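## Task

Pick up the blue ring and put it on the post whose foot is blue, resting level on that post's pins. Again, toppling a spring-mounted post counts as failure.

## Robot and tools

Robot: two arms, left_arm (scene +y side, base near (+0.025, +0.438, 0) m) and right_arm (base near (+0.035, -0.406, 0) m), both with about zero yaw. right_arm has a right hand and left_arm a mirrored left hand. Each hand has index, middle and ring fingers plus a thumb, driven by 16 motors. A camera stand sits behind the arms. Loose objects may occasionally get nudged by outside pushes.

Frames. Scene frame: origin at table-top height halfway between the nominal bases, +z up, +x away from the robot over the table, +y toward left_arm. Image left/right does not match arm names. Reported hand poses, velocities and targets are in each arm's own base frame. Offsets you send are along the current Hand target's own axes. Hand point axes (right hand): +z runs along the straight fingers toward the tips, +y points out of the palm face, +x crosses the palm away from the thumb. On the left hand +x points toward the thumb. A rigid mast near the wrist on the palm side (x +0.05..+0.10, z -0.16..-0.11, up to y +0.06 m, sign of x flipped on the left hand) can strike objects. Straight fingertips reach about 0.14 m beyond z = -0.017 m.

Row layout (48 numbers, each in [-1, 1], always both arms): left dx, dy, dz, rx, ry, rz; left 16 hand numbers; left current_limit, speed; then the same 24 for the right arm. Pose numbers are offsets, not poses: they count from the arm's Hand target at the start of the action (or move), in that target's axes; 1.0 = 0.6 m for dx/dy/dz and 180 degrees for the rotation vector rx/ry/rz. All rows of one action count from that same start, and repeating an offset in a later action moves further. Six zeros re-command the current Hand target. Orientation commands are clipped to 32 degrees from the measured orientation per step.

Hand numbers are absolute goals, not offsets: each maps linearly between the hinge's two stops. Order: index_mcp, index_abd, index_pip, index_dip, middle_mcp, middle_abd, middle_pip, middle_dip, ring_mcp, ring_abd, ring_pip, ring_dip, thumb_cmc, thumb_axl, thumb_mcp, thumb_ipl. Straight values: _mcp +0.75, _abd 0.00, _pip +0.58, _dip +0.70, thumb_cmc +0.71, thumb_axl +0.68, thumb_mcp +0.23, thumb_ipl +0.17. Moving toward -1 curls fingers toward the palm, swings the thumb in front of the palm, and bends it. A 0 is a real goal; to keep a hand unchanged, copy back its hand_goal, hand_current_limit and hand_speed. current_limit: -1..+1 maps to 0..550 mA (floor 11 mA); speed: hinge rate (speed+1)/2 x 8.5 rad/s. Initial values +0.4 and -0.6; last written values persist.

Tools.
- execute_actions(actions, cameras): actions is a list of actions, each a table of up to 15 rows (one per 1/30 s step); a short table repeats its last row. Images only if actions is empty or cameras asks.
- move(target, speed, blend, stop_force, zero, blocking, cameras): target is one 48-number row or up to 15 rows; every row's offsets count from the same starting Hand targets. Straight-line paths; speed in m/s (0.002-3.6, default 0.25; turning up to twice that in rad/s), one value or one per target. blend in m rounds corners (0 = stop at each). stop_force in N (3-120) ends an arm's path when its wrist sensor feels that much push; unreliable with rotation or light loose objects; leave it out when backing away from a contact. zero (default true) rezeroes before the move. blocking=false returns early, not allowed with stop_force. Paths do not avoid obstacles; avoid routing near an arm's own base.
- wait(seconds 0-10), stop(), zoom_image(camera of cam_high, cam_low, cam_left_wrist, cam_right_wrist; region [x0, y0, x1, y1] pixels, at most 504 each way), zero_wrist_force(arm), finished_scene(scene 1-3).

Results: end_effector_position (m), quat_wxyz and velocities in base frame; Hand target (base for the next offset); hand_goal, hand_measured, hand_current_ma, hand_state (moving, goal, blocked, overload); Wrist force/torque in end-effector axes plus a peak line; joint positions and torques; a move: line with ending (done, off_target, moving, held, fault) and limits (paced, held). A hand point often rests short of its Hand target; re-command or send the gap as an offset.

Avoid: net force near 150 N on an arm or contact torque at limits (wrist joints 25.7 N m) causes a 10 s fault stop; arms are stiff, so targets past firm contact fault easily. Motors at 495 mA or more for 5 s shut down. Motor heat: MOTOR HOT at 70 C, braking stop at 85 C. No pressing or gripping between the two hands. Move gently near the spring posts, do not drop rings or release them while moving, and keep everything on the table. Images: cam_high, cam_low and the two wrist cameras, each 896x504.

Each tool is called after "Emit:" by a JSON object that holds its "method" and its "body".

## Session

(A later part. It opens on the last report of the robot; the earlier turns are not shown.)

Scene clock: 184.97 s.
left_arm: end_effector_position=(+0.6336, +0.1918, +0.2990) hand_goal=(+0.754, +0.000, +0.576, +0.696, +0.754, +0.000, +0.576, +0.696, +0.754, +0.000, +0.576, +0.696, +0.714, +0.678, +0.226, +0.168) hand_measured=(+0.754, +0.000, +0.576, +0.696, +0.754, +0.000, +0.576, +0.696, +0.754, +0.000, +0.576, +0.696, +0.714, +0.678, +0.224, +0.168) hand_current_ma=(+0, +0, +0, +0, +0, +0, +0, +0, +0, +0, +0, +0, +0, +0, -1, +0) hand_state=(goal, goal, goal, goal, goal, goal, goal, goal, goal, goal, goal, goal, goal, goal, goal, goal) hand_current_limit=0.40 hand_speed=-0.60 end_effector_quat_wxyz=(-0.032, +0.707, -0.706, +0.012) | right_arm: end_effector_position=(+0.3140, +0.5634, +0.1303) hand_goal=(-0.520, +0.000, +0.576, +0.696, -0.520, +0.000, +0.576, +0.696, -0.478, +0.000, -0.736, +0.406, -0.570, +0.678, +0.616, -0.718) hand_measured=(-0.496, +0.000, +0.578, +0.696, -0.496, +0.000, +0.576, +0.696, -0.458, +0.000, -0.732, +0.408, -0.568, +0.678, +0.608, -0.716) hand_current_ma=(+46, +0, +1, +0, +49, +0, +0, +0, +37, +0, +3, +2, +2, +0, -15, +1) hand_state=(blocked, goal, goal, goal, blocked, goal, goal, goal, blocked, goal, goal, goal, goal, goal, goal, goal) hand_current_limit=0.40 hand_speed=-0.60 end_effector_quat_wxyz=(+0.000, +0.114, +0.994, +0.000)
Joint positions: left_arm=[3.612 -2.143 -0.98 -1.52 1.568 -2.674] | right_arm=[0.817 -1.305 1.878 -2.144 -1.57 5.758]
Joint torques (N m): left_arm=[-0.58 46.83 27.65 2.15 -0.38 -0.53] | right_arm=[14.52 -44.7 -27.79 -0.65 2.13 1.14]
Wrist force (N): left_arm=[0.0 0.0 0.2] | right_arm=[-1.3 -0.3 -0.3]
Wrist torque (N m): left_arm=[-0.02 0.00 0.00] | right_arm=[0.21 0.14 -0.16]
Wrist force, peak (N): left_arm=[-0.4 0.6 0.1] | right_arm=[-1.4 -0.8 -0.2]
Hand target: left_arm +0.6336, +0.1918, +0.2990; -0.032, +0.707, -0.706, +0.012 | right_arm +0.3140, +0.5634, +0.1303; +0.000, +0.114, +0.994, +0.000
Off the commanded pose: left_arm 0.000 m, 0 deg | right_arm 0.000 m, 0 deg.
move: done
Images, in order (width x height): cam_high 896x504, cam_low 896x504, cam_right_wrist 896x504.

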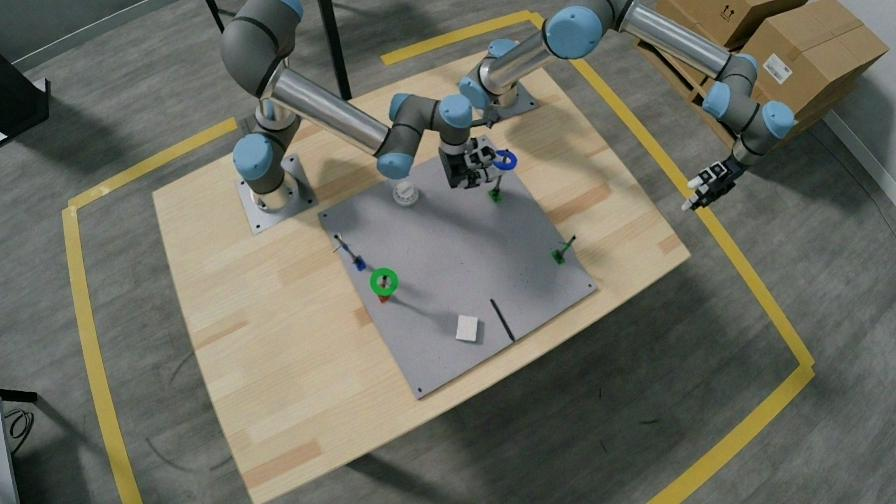

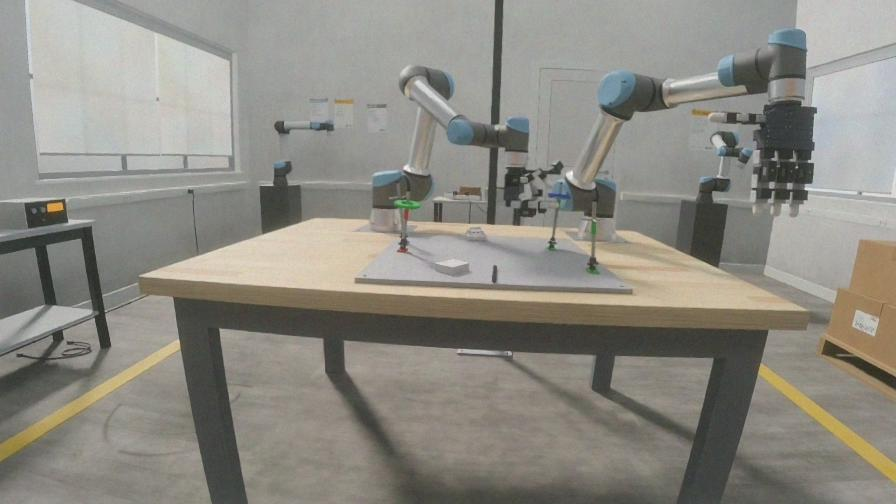

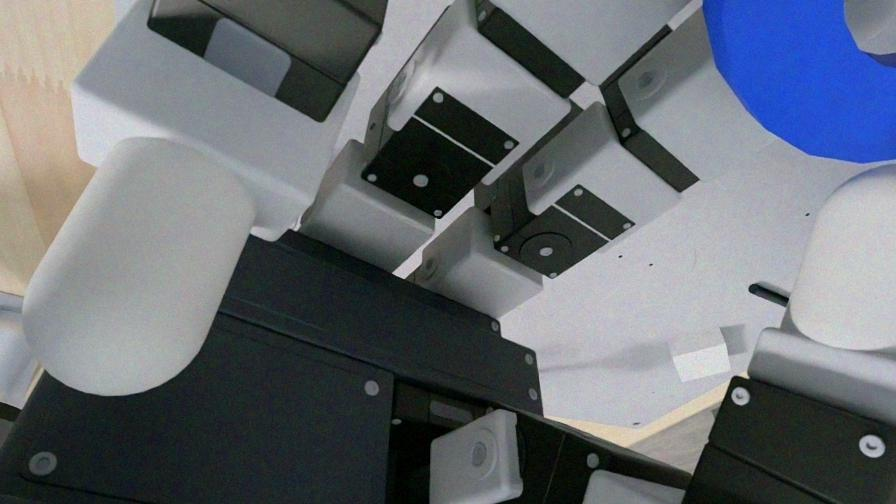

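Emit:
{"method": "move", "body": {"target": [0,0,0,0,0,0,0.754,0,0.576,0.696,0.754,0,0.576,0.696,0.754,0,0.576,0.696,0.714,0.678,0.226,0.168,0.4,-0.6,0,0,-0.0133,0,0,0,-0.52,0,0.576,0.696,-0.52,0,0.576,0.696,-0.479,0,-0.737,0.406,-0.571,0.678,0.615,-0.719,0.4,-0.6], "speed": 0.03, "cameras": ["cam_high","cam_low"]}}

Emit:
{"method": "zoom_image", "body": {"camera": "cam_high", "region": [485, 140, 525, 180]}}

Emit:
{"method": "zoom_image", "body": {"camera": "cam_low", "region": [530, 170, 580, 220]}}

Scene clock: 196.40 s.
left_arm: end_effector_position=(+0.6336, +0.1918, +0.2990) hand_goal=(+0.754, +0.000, +0.576, +0.696, +0.754, +0.000, +0.576, +0.696, +0.754, +0.000, +0.576, +0.696, +0.714, +0.678, +0.226, +0.168) hand_measured=(+0.754, +0.000, +0.576, +0.696, +0.754, +0.000, +0.576, +0.696, +0.754, +0.000, +0.576, +0.696, +0.714, +0.678, +0.224, +0.168) hand_current_ma=(+0, +0, +0, +0, +0, +0, +0, +0, +0, +0, +0, +0, +0, +0, -1, +0) hand_state=(goal, goal, goal, goal, goal, goal, goal, goal, goal, goal, goal, goal, goal, goal, goal, goal) hand_current_limit=0.40 hand_speed=-0.60 end_effector_quat_wxyz=(-0.032, +0.707, -0.706, +0.012) | right_arm: end_effector_position=(+0.3140, +0.5634, +0.1382) hand_goal=(-0.520, +0.000, +0.576, +0.696, -0.520, +0.000, +0.576, +0.696, -0.478, +0.000, -0.736, +0.406, -0.570, +0.678, +0.616, -0.718) hand_measured=(-0.496, +0.000, +0.578, +0.696, -0.496, +0.000, +0.576, +0.696, -0.458, +0.000, -0.732, +0.408, -0.568, +0.678, +0.608, -0.716) hand_current_ma=(+46, +0, +1, +0, +49, +0, +0, +0, +37, +0, +3, +2, +2, +0, -15, +1) hand_state=(blocked, goal, goal, goal, blocked, goal, goal, goal, blocked, goal, goal, goal, goal, goal, goal, goal) hand_current_limit=0.40 hand_speed=-0.60 end_effector_quat_wxyz=(+0.000, +0.114, +0.994, +0.000)
Joint positions: left_arm=[3.612 -2.143 -0.98 -1.52 1.568 -2.674] | right_arm=[0.817 -1.316 1.868 -2.123 -1.57 5.758]
Joint torques (N m): left_arm=[0.22 47.17 27.91 2.17 -0.46 -0.58] | right_arm=[11.49 -42.98 -25.35 -0.45 2.18 0.55]
Wrist force (N): left_arm=[0.2 0.4 0.0] | right_arm=[-1.4 -0.4 -0.4]
Wrist torque (N m): left_arm=[0.04 -0.02 0.02] | right_arm=[0.19 0.17 -0.19]
Wrist force, peak (N): left_arm=[-0.2 0.2 0.6] | right_arm=[-1.5 -0.6 -0.4]
Hand target: left_arm +0.6336, +0.1918, +0.2990; -0.032, +0.707, -0.706, +0.012 | right_arm +0.3140, +0.5634, +0.1383; +0.000, +0.114, +0.994, +0.000
Off the commanded pose: left_arm 0.000 m, 0 deg | right_arm 0.000 m, 0 deg.
move: done
Images, in order (width x height): cam_high 896x504, cam_low 896x504.

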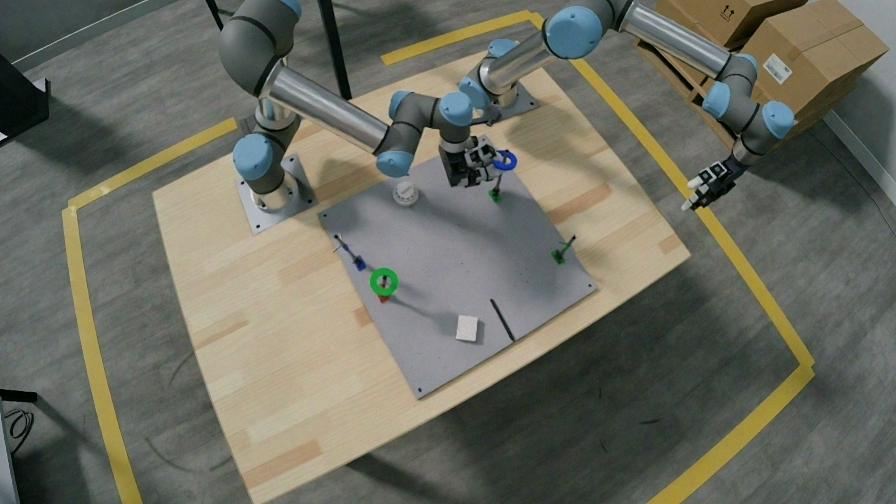

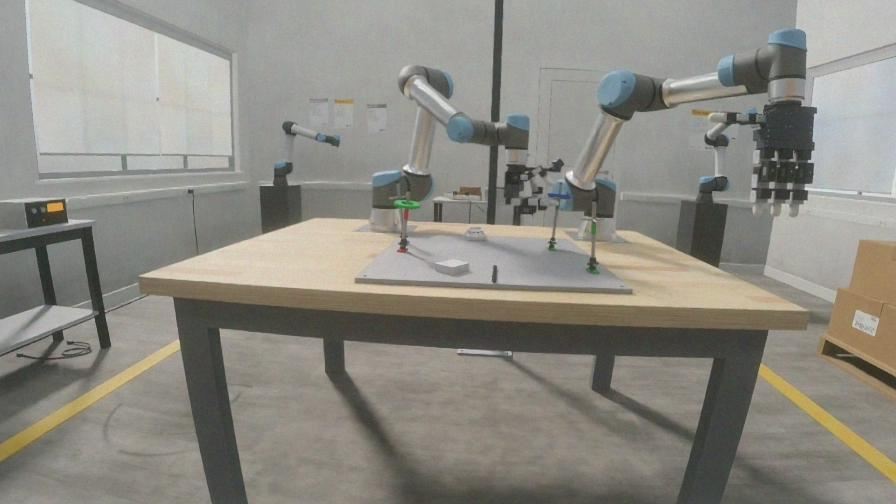

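Scaled by 12.600.

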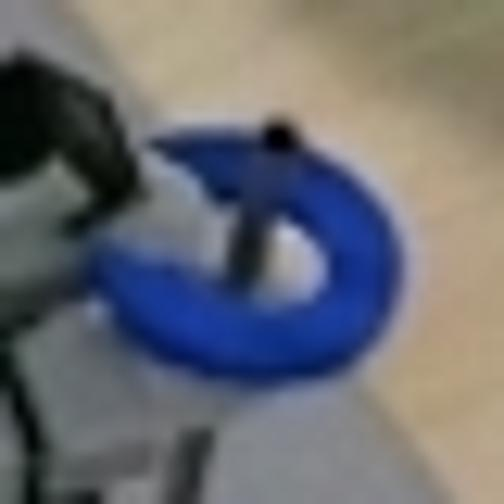

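Scaled by 10.080.

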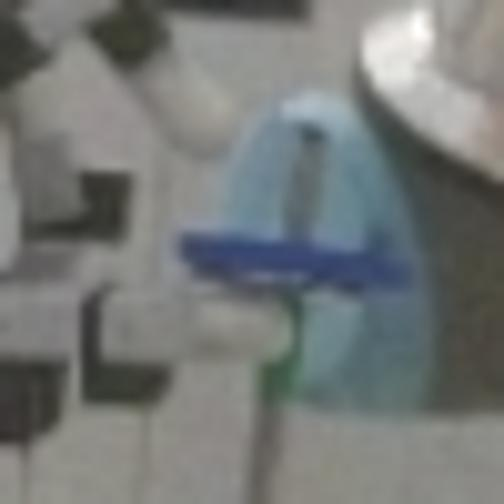

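Emit:
{"method": "move", "body": {"target": [0,0,0,0,0,0,0.754,0,0.576,0.696,0.754,0,0.576,0.696,0.754,0,0.576,0.696,0.714,0.678,0.226,0.168,0.4,-0.6,0,0,-0.0167,0,0,0,-0.52,0,0.576,0.696,-0.52,0,0.576,0.696,-0.479,0,-0.737,0.406,-0.571,0.678,0.615,-0.719,0.4,-0.6], "speed": 0.03, "stop_force": 3, "cameras": ["cam_high","cam_low","cam_right_wrist"]}}

Emit:
{"method": "zoom_image", "body": {"camera": "cam_high", "region": [485, 140, 525, 180]}}

Emit:
{"method": "zoom_image", "body": {"camera": "cam_low", "region": [530, 170, 580, 220]}}

Scene clock: 201.80 s.
left_arm: end_effector_position=(+0.6336, +0.1918, +0.2990) hand_goal=(+0.754, +0.000, +0.576, +0.696, +0.754, +0.000, +0.576, +0.696, +0.754, +0.000, +0.576, +0.696, +0.714, +0.678, +0.226, +0.168) hand_measured=(+0.754, +0.000, +0.576, +0.696, +0.754, +0.000, +0.576, +0.696, +0.754, +0.000, +0.576, +0.696, +0.714, +0.678, +0.224, +0.168) hand_current_ma=(+0, +0, +0, +0, +0, +0, +0, +0, +0, +0, +0, +0, +0, +0, -1, +0) hand_state=(goal, goal, goal, goal, goal, goal, goal, goal, goal, goal, goal, goal, goal, goal, goal, goal) hand_current_limit=0.40 hand_speed=-0.60 end_effector_quat_wxyz=(-0.032, +0.707, -0.706, +0.012) | right_arm: end_effector_position=(+0.3140, +0.5634, +0.1483) hand_goal=(-0.520, +0.000, +0.576, +0.696, -0.520, +0.000, +0.576, +0.696, -0.478, +0.000, -0.736, +0.406, -0.570, +0.678, +0.616, -0.718) hand_measured=(-0.496, +0.000, +0.578, +0.696, -0.496, +0.000, +0.578, +0.696, -0.458, +0.000, -0.732, +0.408, -0.568, +0.678, +0.608, -0.716) hand_current_ma=(+46, +0, +1, +0, +49, +0, +1, +0, +37, +0, +3, +2, +2, +0, -15, +1) hand_state=(blocked, goal, goal, goal, blocked, goal, goal, goal, blocked, goal, goal, goal, goal, goal, goal, goal) hand_current_limit=0.40 hand_speed=-0.60 end_effector_quat_wxyz=(+0.000, +0.114, +0.994, +0.000)
Joint positions: left_arm=[3.612 -2.143 -0.98 -1.52 1.568 -2.674] | right_arm=[0.817 -1.328 1.855 -2.097 -1.57 5.758]
Joint torques (N m): left_arm=[-0.04 46.75 28.21 1.97 -0.59 -0.55] | right_arm=[-9.73 -43.08 -26.79 -0.85 1.26 -0.77]
Wrist force (N): left_arm=[0.2 0.2 0.3] | right_arm=[-1.2 -0.5 -0.3]
Wrist torque (N m): left_arm=[-0.01 -0.03 0.02] | right_arm=[0.20 0.14 -0.16]
Wrist force, peak (N): left_arm=[-0.4 0.5 -0.1] | right_arm=[-1.4 -0.4 -0.4]
Hand target: left_arm +0.6336, +0.1918, +0.2990; -0.032, +0.707, -0.706, +0.012 | right_arm +0.3140, +0.5634, +0.1483; +0.000, +0.114, +0.994, +0.000
Off the commanded pose: left_arm 0.000 m, 0 deg | right_arm 0.000 m, 0 deg.
move: done
Images, in order (width x height): cam_high 896x504, cam_low 896x504, cam_right_wrist 896x504.

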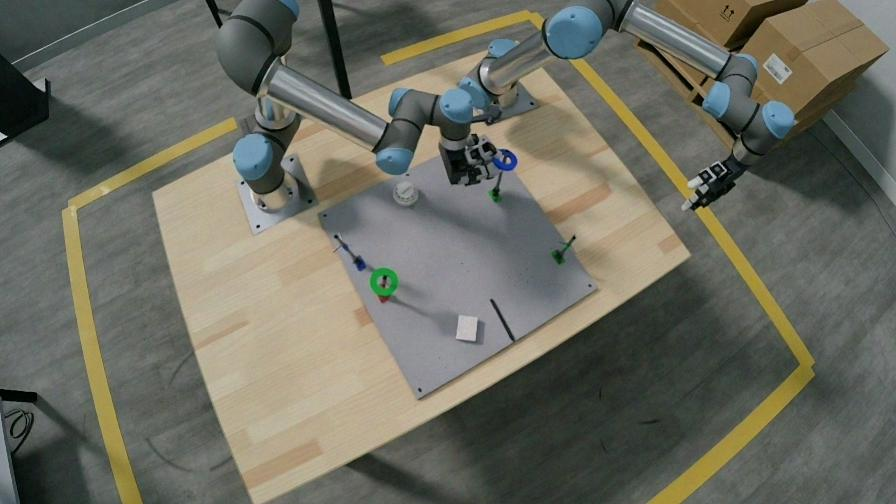

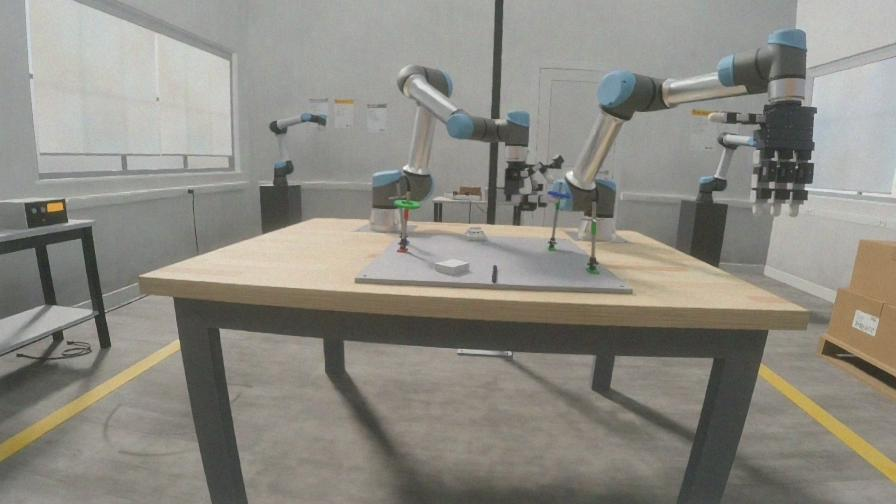

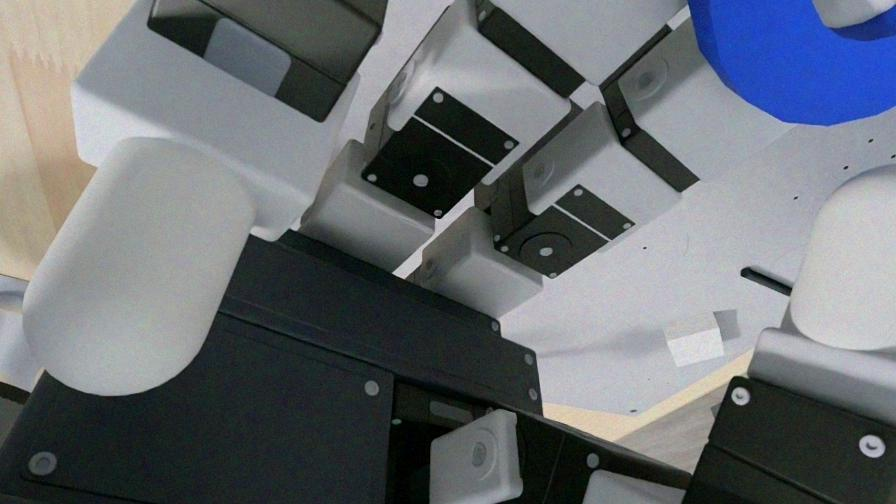

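Scaled by 12.600.

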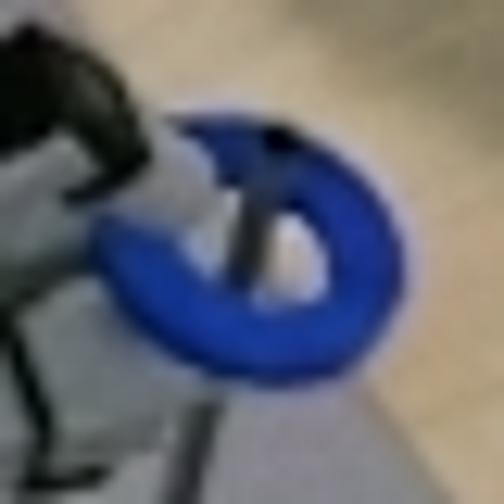

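Scaled by 10.080.

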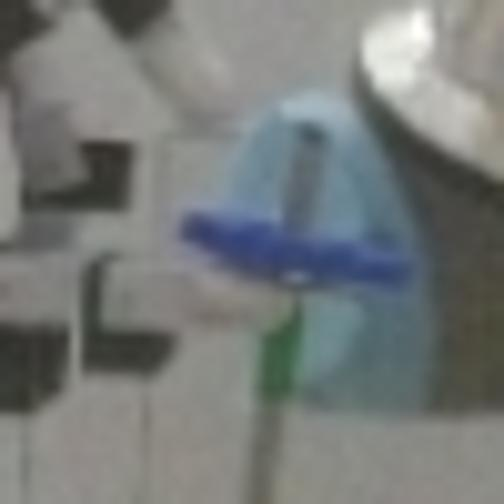

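Emit:
{"method": "move", "body": {"target": [0,0,0,0,0,0,0.754,0,0.576,0.696,0.754,0,0.576,0.696,0.754,0,0.576,0.696,0.714,0.678,0.226,0.168,0.4,-0.6,0,0,0,0,0,0,-0.52,0,0.576,0.696,-0.52,0,0.576,0.696,-0.479,0,-0.737,0.406,-0.571,0.678,0.06,-0.275,0.4,-0.85], "speed": 0.03, "cameras": ["cam_high","cam_low","cam_right_wrist"]}}

Emit:
{"method": "zoom_image", "body": {"camera": "cam_high", "region": [485, 140, 525, 180]}}

Emit:
{"method": "zoom_image", "body": {"camera": "cam_low", "region": [530, 170, 580, 220]}}

Scene clock: 208.13 s.
left_arm: end_effector_position=(+0.6336, +0.1918, +0.2990) hand_goal=(+0.754, +0.000, +0.576, +0.696, +0.754, +0.000, +0.576, +0.696, +0.754, +0.000, +0.576, +0.696, +0.714, +0.678, +0.226, +0.168) hand_measured=(+0.754, +0.000, +0.576, +0.696, +0.754, +0.000, +0.576, +0.696, +0.754, +0.000, +0.576, +0.696, +0.714, +0.678, +0.224, +0.168) hand_current_ma=(+0, +0, +0, +0, +0, +0, +0, +0, +0, +0, +0, +0, +0, +0, -1, +0) hand_state=(goal, goal, goal, goal, goal, goal, goal, goal, goal, goal, goal, goal, goal, goal, goal, goal) hand_current_limit=0.40 hand_speed=-0.60 end_effector_quat_wxyz=(-0.032, +0.707, -0.706, +0.012) | right_arm: end_effector_position=(+0.3140, +0.5634, +0.1483) hand_goal=(-0.520, +0.000, +0.576, +0.696, -0.520, +0.000, +0.576, +0.696, -0.478, +0.000, -0.736, +0.406, -0.570, +0.678, +0.060, -0.274) hand_measured=(-0.482, +0.000, +0.590, +0.698, -0.496, +0.000, +0.582, +0.696, -0.458, +0.000, -0.732, +0.408, -0.566, +0.678, +0.126, -0.258) hand_current_ma=(+88, +0, +23, +1, +49, +0, +7, +0, +37, +0, +3, +2, +4, +0, +247, +40) hand_state=(blocked, goal, goal, goal, blocked, goal, goal, goal, blocked, goal, goal, goal, goal, goal, blocked, goal) hand_current_limit=0.40 hand_speed=-0.85 end_effector_quat_wxyz=(+0.000, +0.114, +0.994, +0.000)
Joint positions: left_arm=[3.612 -2.143 -0.98 -1.52 1.568 -2.674] | right_arm=[0.817 -1.328 1.855 -2.097 -1.57 5.758]
Joint torques (N m): left_arm=[-0.71 46.62 28.02 2.05 -0.51 -0.68] | right_arm=[-11.22 -43.17 -27.12 -1.01 0.03 -0.99]
Wrist force (N): left_arm=[0.0 0.3 0.2] | right_arm=[-1.2 -0.3 0.0]
Wrist torque (N m): left_arm=[0.02 0.02 -0.01] | right_arm=[0.20 0.13 -0.16]
Wrist force, peak (N): left_arm=[-0.2 -0.1 0.6] | right_arm=[-1.4 -0.5 -0.2]
Hand target: left_arm +0.6336, +0.1918, +0.2990; -0.032, +0.707, -0.706, +0.012 | right_arm +0.3140, +0.5634, +0.1483; +0.000, +0.114, +0.994, +0.000
Off the commanded pose: left_arm 0.000 m, 0 deg | right_arm 0.000 m, 0 deg.
move: done
Images, in order (width x height): cam_high 896x504, cam_low 896x504, cam_right_wrist 896x504.

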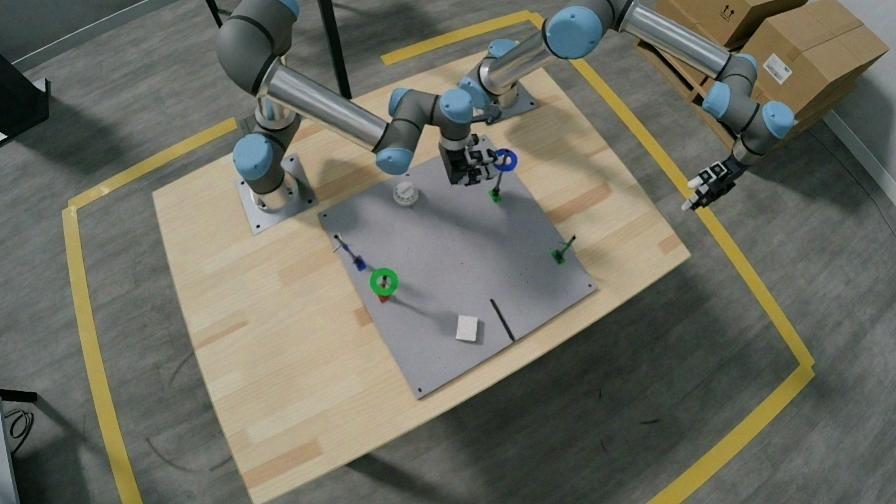

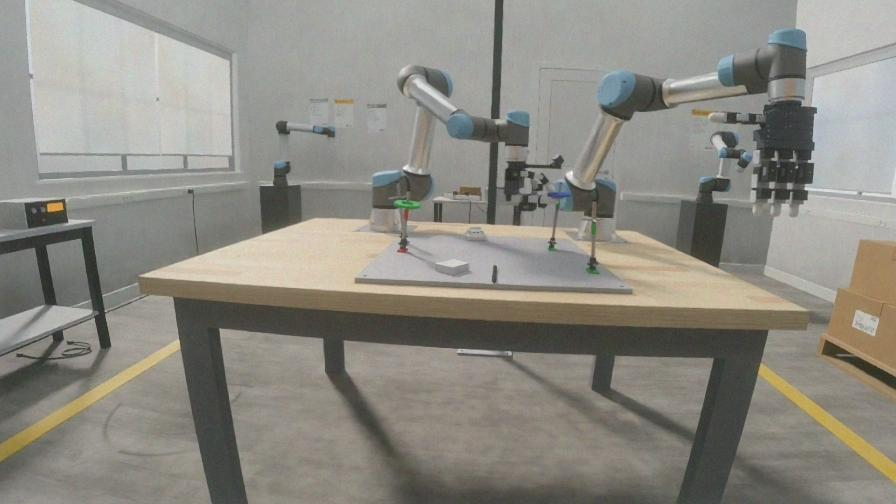

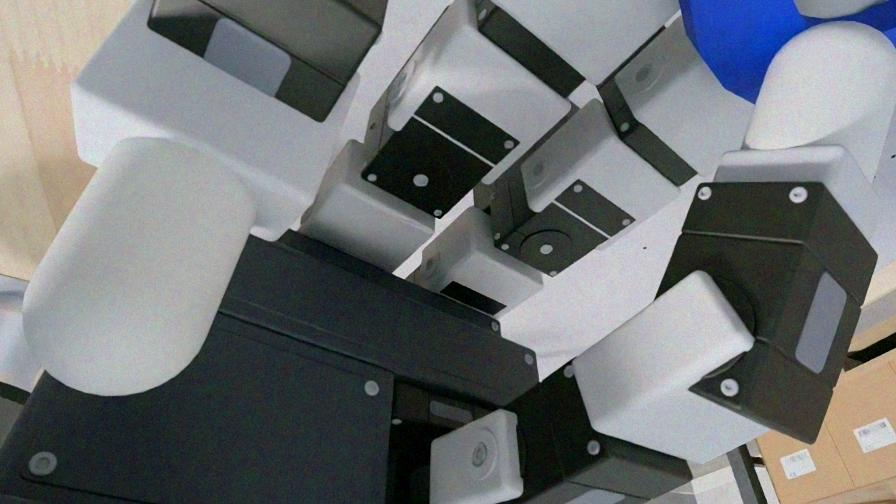

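Scaled by 12.600.

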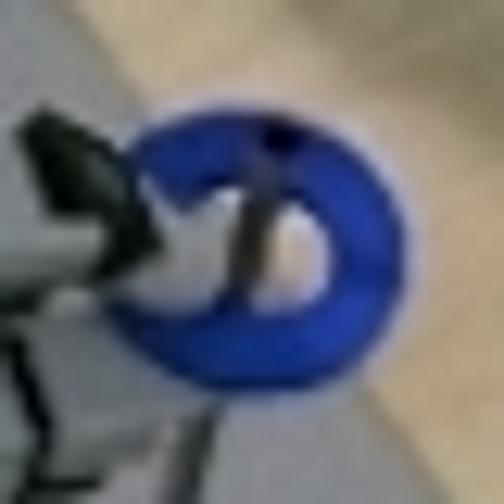

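Scaled by 10.080.

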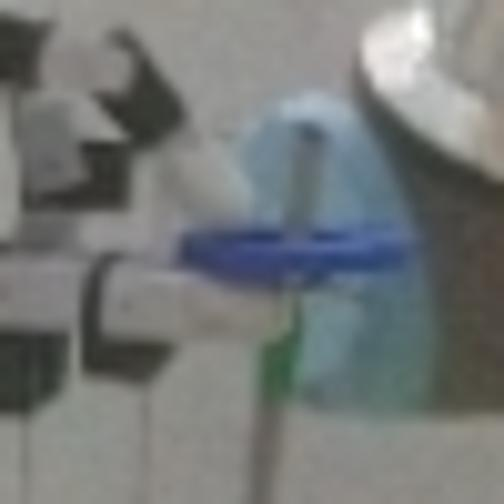

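Emit:
{"method": "move", "body": {"target": [[0,0,0,0,0,0,0.754,0,0.576,0.696,0.754,0,0.576,0.696,0.754,0,0.576,0.696,0.714,0.678,0.226,0.168,0.4,-0.6,0,0,0,0,0,0,-0.52,0,0.576,0.696,-0.52,0,0.576,0.696,-0.479,0,-0.737,0.406,-0.571,0.678,0.03,-0.29,0.4,-0.85],[0,0,0,0,0,0,0.754,0,0.576,0.696,0.754,0,0.576,0.696,0.754,0,0.576,0.696,0.714,0.678,0.226,0.168,0.4,-0.6,0,0,-0.05,0,0,0,-0.52,0,0.576,0.696,-0.52,0,0.576,0.696,-0.479,0,-0.737,0.406,-0.571,0.678,0.03,-0.29,0.4,-0.85]], "speed": 0.05, "cameras": ["cam_high","cam_low"]}}

Emit:
{"method": "zoom_image", "body": {"camera": "cam_high", "region": [480, 125, 530, 175]}}

Emit:
{"method": "zoom_image", "body": {"camera": "cam_low", "region": [530, 160, 580, 210]}}

Scene clock: 218.13 s.
left_arm: end_effector_position=(+0.6336, +0.1918, +0.2990) hand_goal=(+0.754, +0.000, +0.576, +0.696, +0.754, +0.000, +0.576, +0.696, +0.754, +0.000, +0.576, +0.696, +0.714, +0.678, +0.226, +0.168) hand_measured=(+0.754, +0.000, +0.576, +0.696, +0.754, +0.000, +0.576, +0.696, +0.754, +0.000, +0.576, +0.696, +0.714, +0.678, +0.224, +0.168) hand_current_ma=(+0, +0, +0, +0, +0, +0, +0, +0, +0, +0, +0, +0, +0, +0, -1, +0) hand_state=(goal, goal, goal, goal, goal, goal, goal, goal, goal, goal, goal, goal, goal, goal, goal, goal) hand_current_limit=0.40 hand_speed=-0.60 end_effector_quat_wxyz=(-0.032, +0.707, -0.706, +0.012) | right_arm: end_effector_position=(+0.3140, +0.5634, +0.1782) hand_goal=(-0.520, +0.000, +0.576, +0.696, -0.520, +0.000, +0.576, +0.696, -0.478, +0.000, -0.736, +0.406, -0.570, +0.678, +0.030, -0.290) hand_measured=(-0.476, -0.002, +0.594, +0.698, -0.492, +0.000, +0.584, +0.696, -0.458, +0.000, -0.732, +0.408, -0.566, +0.678, +0.116, -0.258) hand_current_ma=(+107, -1, +28, +1, +60, +0, +11, +0, +37, +0, +3, +2, +4, +0, +358, +100) hand_state=(blocked, goal, goal, goal, blocked, goal, goal, goal, blocked, goal, goal, goal, goal, goal, blocked, blocked) hand_current_limit=0.40 hand_speed=-0.85 end_effector_quat_wxyz=(+0.000, +0.114, +0.994, +0.000)
Joint positions: left_arm=[3.612 -2.143 -0.98 -1.52 1.568 -2.674] | right_arm=[0.817 -1.362 1.812 -2.02 -1.57 5.757]
Joint torques (N m): left_arm=[0.09 46.43 28.23 1.99 -0.53 -0.73] | right_arm=[-11.17 -43.75 -27.13 -0.81 -0.72 -1.16]
Wrist force (N): left_arm=[0.1 0.2 -0.1] | right_arm=[-1.1 -0.1 0.0]
Wrist torque (N m): left_arm=[0.04 -0.02 0.01] | right_arm=[0.23 0.12 -0.15]
Wrist force, peak (N): left_arm=[-0.4 0.6 -0.2] | right_arm=[-1.4 -0.3 -0.6]
Hand target: left_arm +0.6336, +0.1918, +0.2990; -0.032, +0.707, -0.706, +0.012 | right_arm +0.3140, +0.5634, +0.1783; +0.000, +0.114, +0.994, +0.000
Off the commanded pose: left_arm 0.000 m, 0 deg | right_arm 0.000 m, 0 deg.
move: done
Images, in order (width x height): cam_high 896x504, cam_low 896x504.

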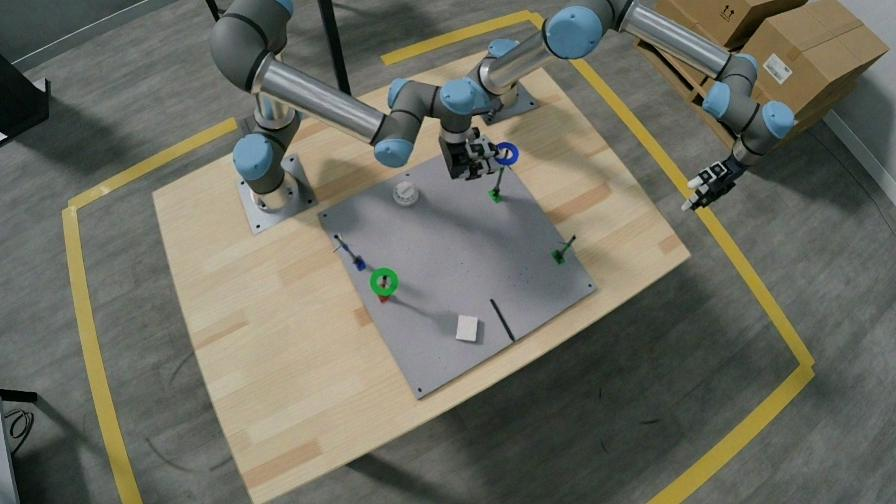

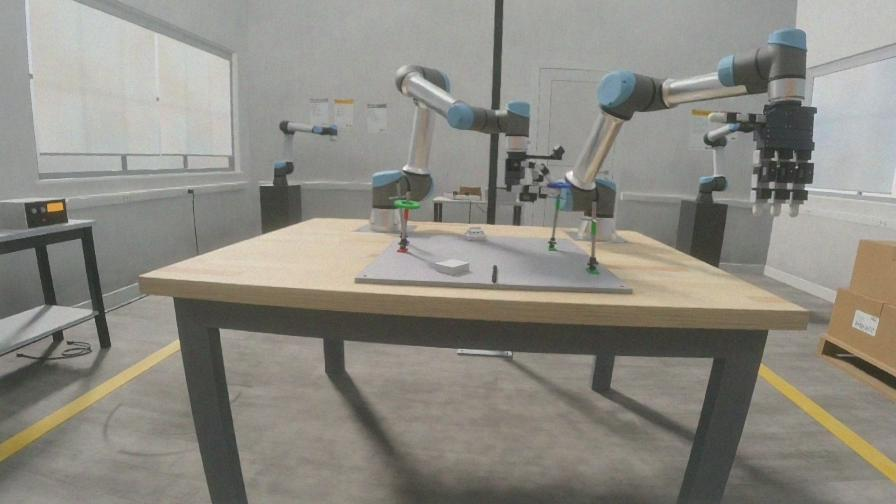

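Scaled by 10.080.

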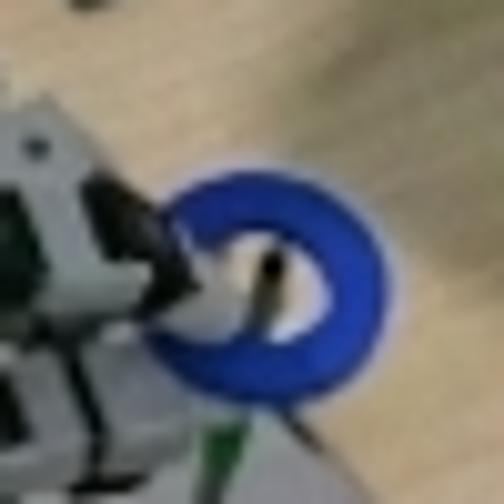

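Scaled by 10.080.

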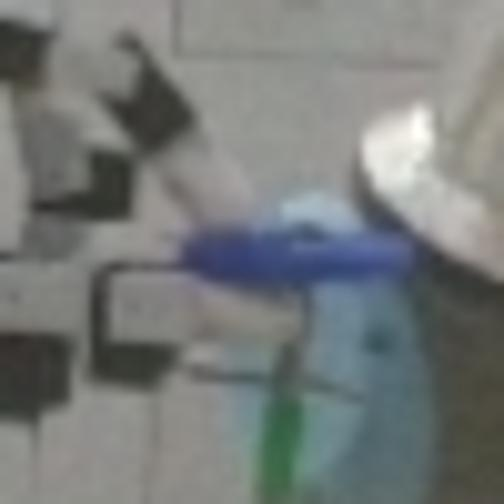

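Emit:
{"method": "move", "body": {"target": [[0,0,0,0,0,0,0.754,0,0.576,0.696,0.754,0,0.576,0.696,0.754,0,0.576,0.696,0.714,0.678,0.226,0.168,0.4,-0.6,0,0,-0.12,0,0,0,-0.52,0,0.576,0.696,-0.52,0,0.576,0.696,-0.479,0,-0.737,0.406,-0.571,0.678,0.03,-0.29,0.4,-0.85],[0,0,0,0,0,0,0.754,0,0.576,0.696,0.754,0,0.576,0.696,0.754,0,0.576,0.696,0.714,0.678,0.226,0.168,0.4,-0.6,-0.2818,-0.7905,-0.12,0,0,-0.17,-0.52,0,0.576,0.696,-0.52,0,0.576,0.696,-0.479,0,-0.737,0.406,-0.571,0.678,0.03,-0.29,0.4,-0.85]], "speed": [0.07,0.14], "blend": [0.01,0], "cameras": ["cam_high","cam_low","cam_right_wrist"]}}

Emit:
{"method": "zoom_image", "body": {"camera": "cam_high", "region": [310, 190, 380, 270]}}

Emit:
{"method": "zoom_image", "body": {"camera": "cam_low", "region": [370, 140, 440, 250]}}

Scene clock: 234.77 s.
left_arm: end_effector_position=(+0.6336, +0.1918, +0.2990) hand_goal=(+0.754, +0.000, +0.576, +0.696, +0.754, +0.000, +0.576, +0.696, +0.754, +0.000, +0.576, +0.696, +0.714, +0.678, +0.226, +0.168) hand_measured=(+0.754, +0.000, +0.576, +0.696, +0.754, +0.000, +0.576, +0.696, +0.754, +0.000, +0.576, +0.696, +0.714, +0.678, +0.224, +0.168) hand_current_ma=(+0, +0, +0, +0, +0, +0, +0, +0, +0, +0, +0, +0, +0, +0, -1, +0) hand_state=(goal, goal, goal, goal, goal, goal, goal, goal, goal, goal, goal, goal, goal, goal, goal, goal) hand_current_limit=0.40 hand_speed=-0.60 end_effector_quat_wxyz=(-0.032, +0.707, -0.706, +0.012) | right_arm: end_effector_position=(+0.3716, +0.0631, +0.2500) hand_goal=(-0.520, +0.000, +0.576, +0.696, -0.520, +0.000, +0.576, +0.696, -0.478, +0.000, -0.736, +0.406, -0.570, +0.678, +0.030, -0.290) hand_measured=(-0.476, -0.002, +0.594, +0.698, -0.492, +0.000, +0.584, +0.696, -0.458, +0.000, -0.734, +0.408, -0.566, +0.678, +0.116, -0.258) hand_current_ma=(+107, -1, +28, +1, +60, +0, +11, +0, +37, +0, +2, +2, +4, +0, +358, +100) hand_state=(blocked, goal, goal, goal, blocked, goal, goal, goal, goal, goal, goal, goal, goal, goal, blocked, blocked) hand_current_limit=0.40 hand_speed=-0.85 end_effector_quat_wxyz=(+0.000, -0.152, +0.988, +0.000)
Joint positions: left_arm=[3.612 -2.143 -0.98 -1.52 1.568 -2.674] | right_arm=[-0.428 -1.881 2.106 -1.795 -1.571 3.978]
Joint torques (N m): left_arm=[-0.33 46.96 28.65 1.91 -0.59 -0.7] | right_arm=[-14.33 -1.95 -28.65 -3.34 2.83 -1.52]
Wrist force (N): left_arm=[0.0 -0.1 0.2] | right_arm=[-1.6 0.0 -0.2]
Wrist torque (N m): left_arm=[-0.02 0.00 0.00] | right_arm=[0.26 0.19 -0.08]
Wrist force, peak (N): left_arm=[-0.3 0.0 0.5] | right_arm=[-1.2 0.7 -1.1]
Hand target: left_arm +0.6336, +0.1918, +0.2990; -0.032, +0.707, -0.706, +0.012 | right_arm +0.3716, +0.0631, +0.2500; +0.000, -0.152, +0.988, +0.000
Off the commanded pose: left_arm 0.000 m, 0 deg | right_arm 0.000 m, 0 deg.
move: done
Images, in order (width x height): cam_high 896x504, cam_low 896x504, cam_right_wrist 896x504.

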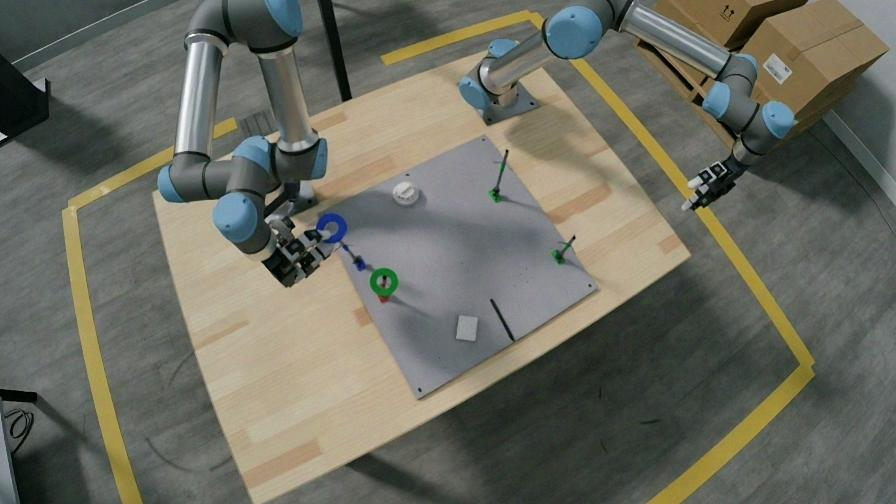

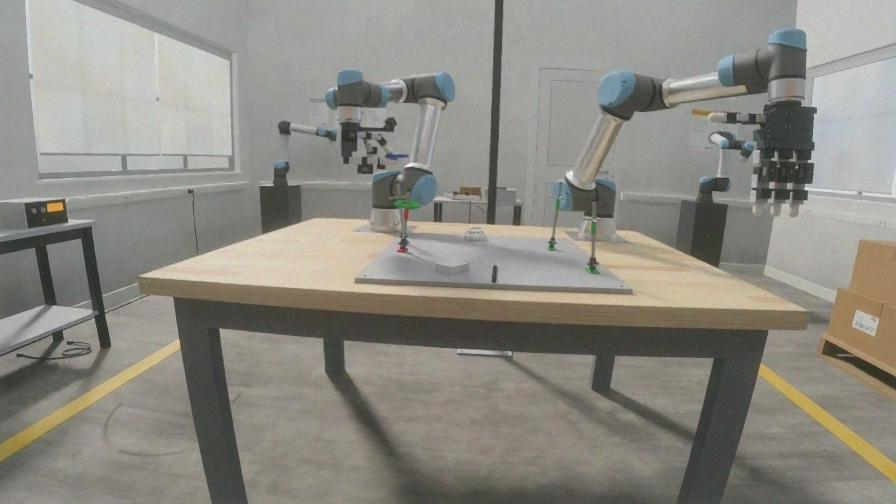

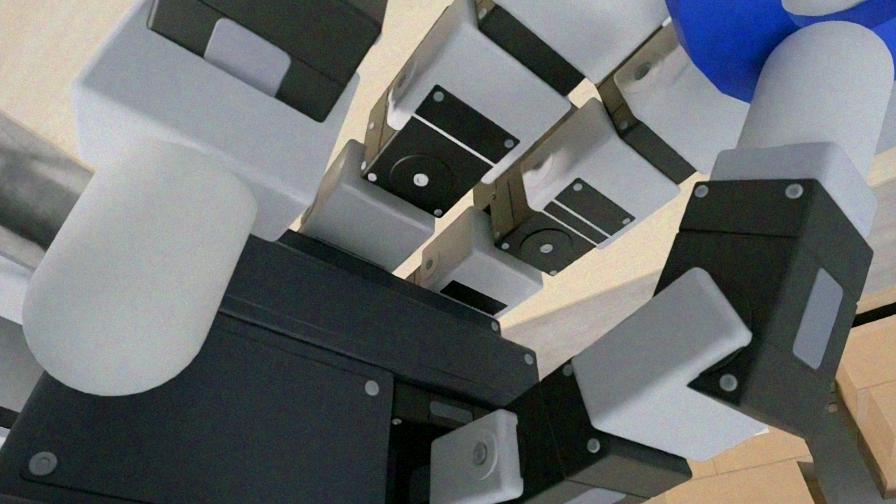

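Scaled by 6.300.

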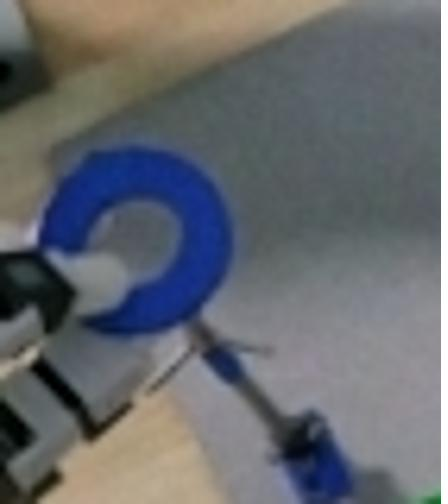

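Scaled by 4.582.

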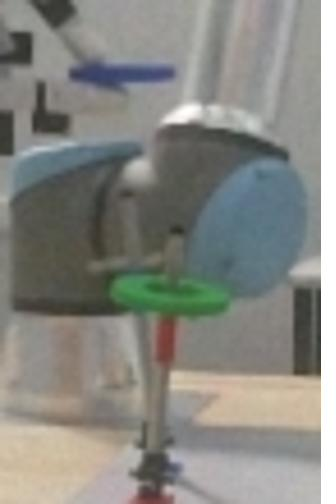

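Emit:
{"method": "move", "body": {"target": [[0,0,0,0,0,0,0.754,0,0.576,0.696,0.754,0,0.576,0.696,0.754,0,0.576,0.696,0.714,0.678,0.226,0.168,0.4,-0.6,0.0417,0.0193,0,0,0,0,-0.52,0,0.576,0.696,-0.52,0,0.576,0.696,-0.479,0,-0.737,0.406,-0.571,0.678,0.03,-0.29,0.4,-0.85],[0,0,0,0,0,0,0.754,0,0.576,0.696,0.754,0,0.576,0.696,0.754,0,0.576,0.696,0.714,0.678,0.226,0.168,0.4,-0.6,0.0417,0.0193,0.1,0,0,0,-0.52,0,0.576,0.696,-0.52,0,0.576,0.696,-0.479,0,-0.737,0.406,-0.571,0.678,0.03,-0.29,0.4,-0.85]], "speed": [0.08,0.08], "cameras": ["cam_high","cam_low","cam_right_wrist"]}}

Emit:
{"method": "zoom_image", "body": {"camera": "cam_high", "region": [315, 210, 365, 270]}}

Emit:
{"method": "zoom_image", "body": {"camera": "cam_low", "region": [370, 150, 430, 250]}}

Scene clock: 265.03 s.
left_arm: end_effector_position=(+0.6336, +0.1918, +0.2990) hand_goal=(+0.754, +0.000, +0.576, +0.696, +0.754, +0.000, +0.576, +0.696, +0.754, +0.000, +0.576, +0.696, +0.714, +0.678, +0.226, +0.168) hand_measured=(+0.754, +0.000, +0.576, +0.696, +0.754, +0.000, +0.576, +0.696, +0.754, +0.000, +0.576, +0.696, +0.714, +0.678, +0.224, +0.168) hand_current_ma=(+0, +0, +0, +0, +0, +0, +0, +0, +0, +0, +0, +0, +0, +0, -1, +0) hand_state=(goal, goal, goal, goal, goal, goal, goal, goal, goal, goal, goal, goal, goal, goal, goal, goal) hand_current_limit=0.40 hand_speed=-0.60 end_effector_quat_wxyz=(-0.032, +0.707, -0.706, +0.012) | right_arm: end_effector_position=(+0.3442, +0.0665, +0.1901) hand_goal=(-0.520, +0.000, +0.576, +0.696, -0.520, +0.000, +0.576, +0.696, -0.478, +0.000, -0.736, +0.406, -0.570, +0.678, +0.030, -0.290) hand_measured=(-0.476, -0.002, +0.594, +0.698, -0.492, +0.000, +0.584, +0.696, -0.458, +0.000, -0.734, +0.408, -0.566, +0.678, +0.116, -0.258) hand_current_ma=(+107, -1, +28, +1, +60, +0, +11, +0, +37, +0, +2, +2, +4, +0, +357, +100) hand_state=(blocked, goal, goal, goal, blocked, goal, goal, goal, goal, goal, goal, goal, goal, goal, blocked, blocked) hand_current_limit=0.40 hand_speed=-0.85 end_effector_quat_wxyz=(+0.000, -0.152, +0.988, +0.000)
Joint positions: left_arm=[3.612 -2.143 -0.98 -1.52 1.568 -2.674] | right_arm=[-0.453 -1.912 2.286 -1.944 -1.571 3.953]
Joint torques (N m): left_arm=[-0.21 46.37 28.5 1.84 -0.58 -0.78] | right_arm=[14.94 1.86 -14.88 -3.54 2.38 1.24]
Wrist force (N): left_arm=[0.0 0.1 0.1] | right_arm=[-1.4 -0.2 -0.3]
Wrist torque (N m): left_arm=[0.00 0.00 0.01] | right_arm=[0.22 0.13 -0.06]
Wrist force, peak (N): left_arm=[-0.5 -0.1 0.4] | right_arm=[-1.6 -0.1 0.1]
Hand target: left_arm +0.6336, +0.1918, +0.2990; -0.032, +0.707, -0.706, +0.012 | right_arm +0.3442, +0.0666, +0.1900; +0.000, -0.152, +0.988, +0.000
Off the commanded pose: left_arm 0.000 m, 0 deg | right_arm 0.000 m, 0 deg.
move: done
Images, in order (width x height): cam_high 896x504, cam_low 896x504, cam_right_wrist 896x504.

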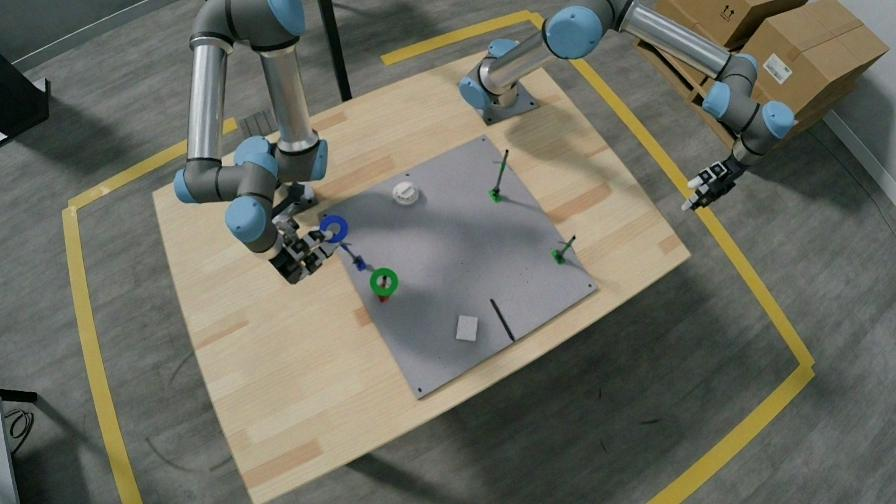

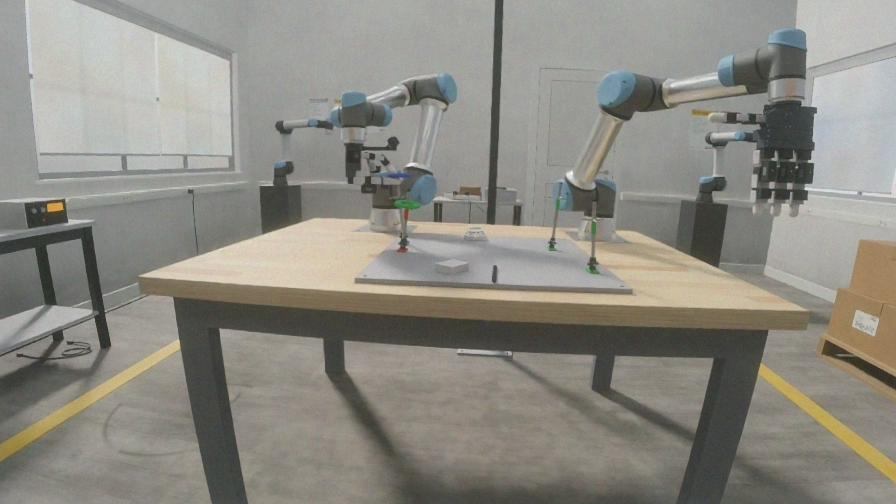

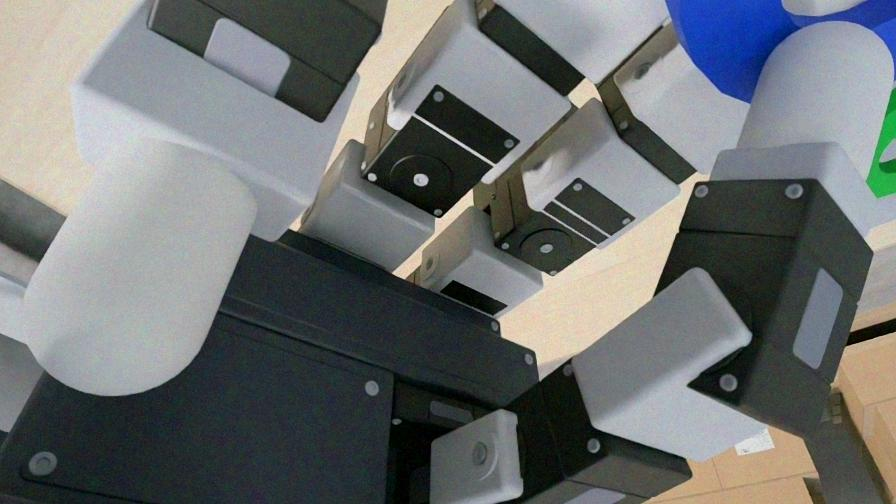

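Scaled by 8.400.

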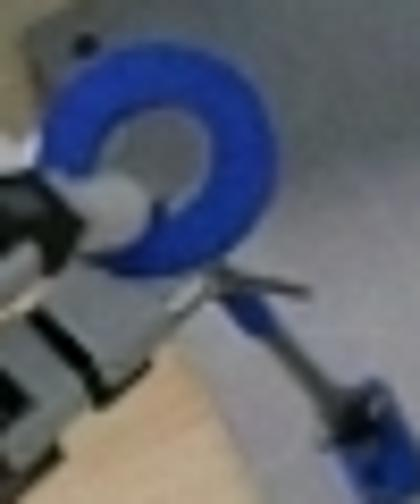

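Scaled by 5.040.

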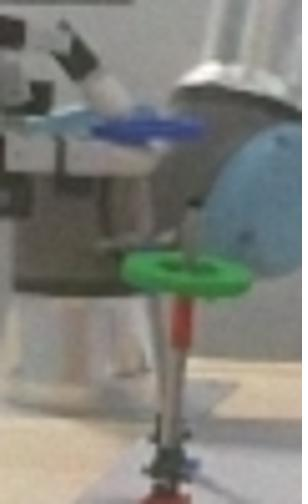

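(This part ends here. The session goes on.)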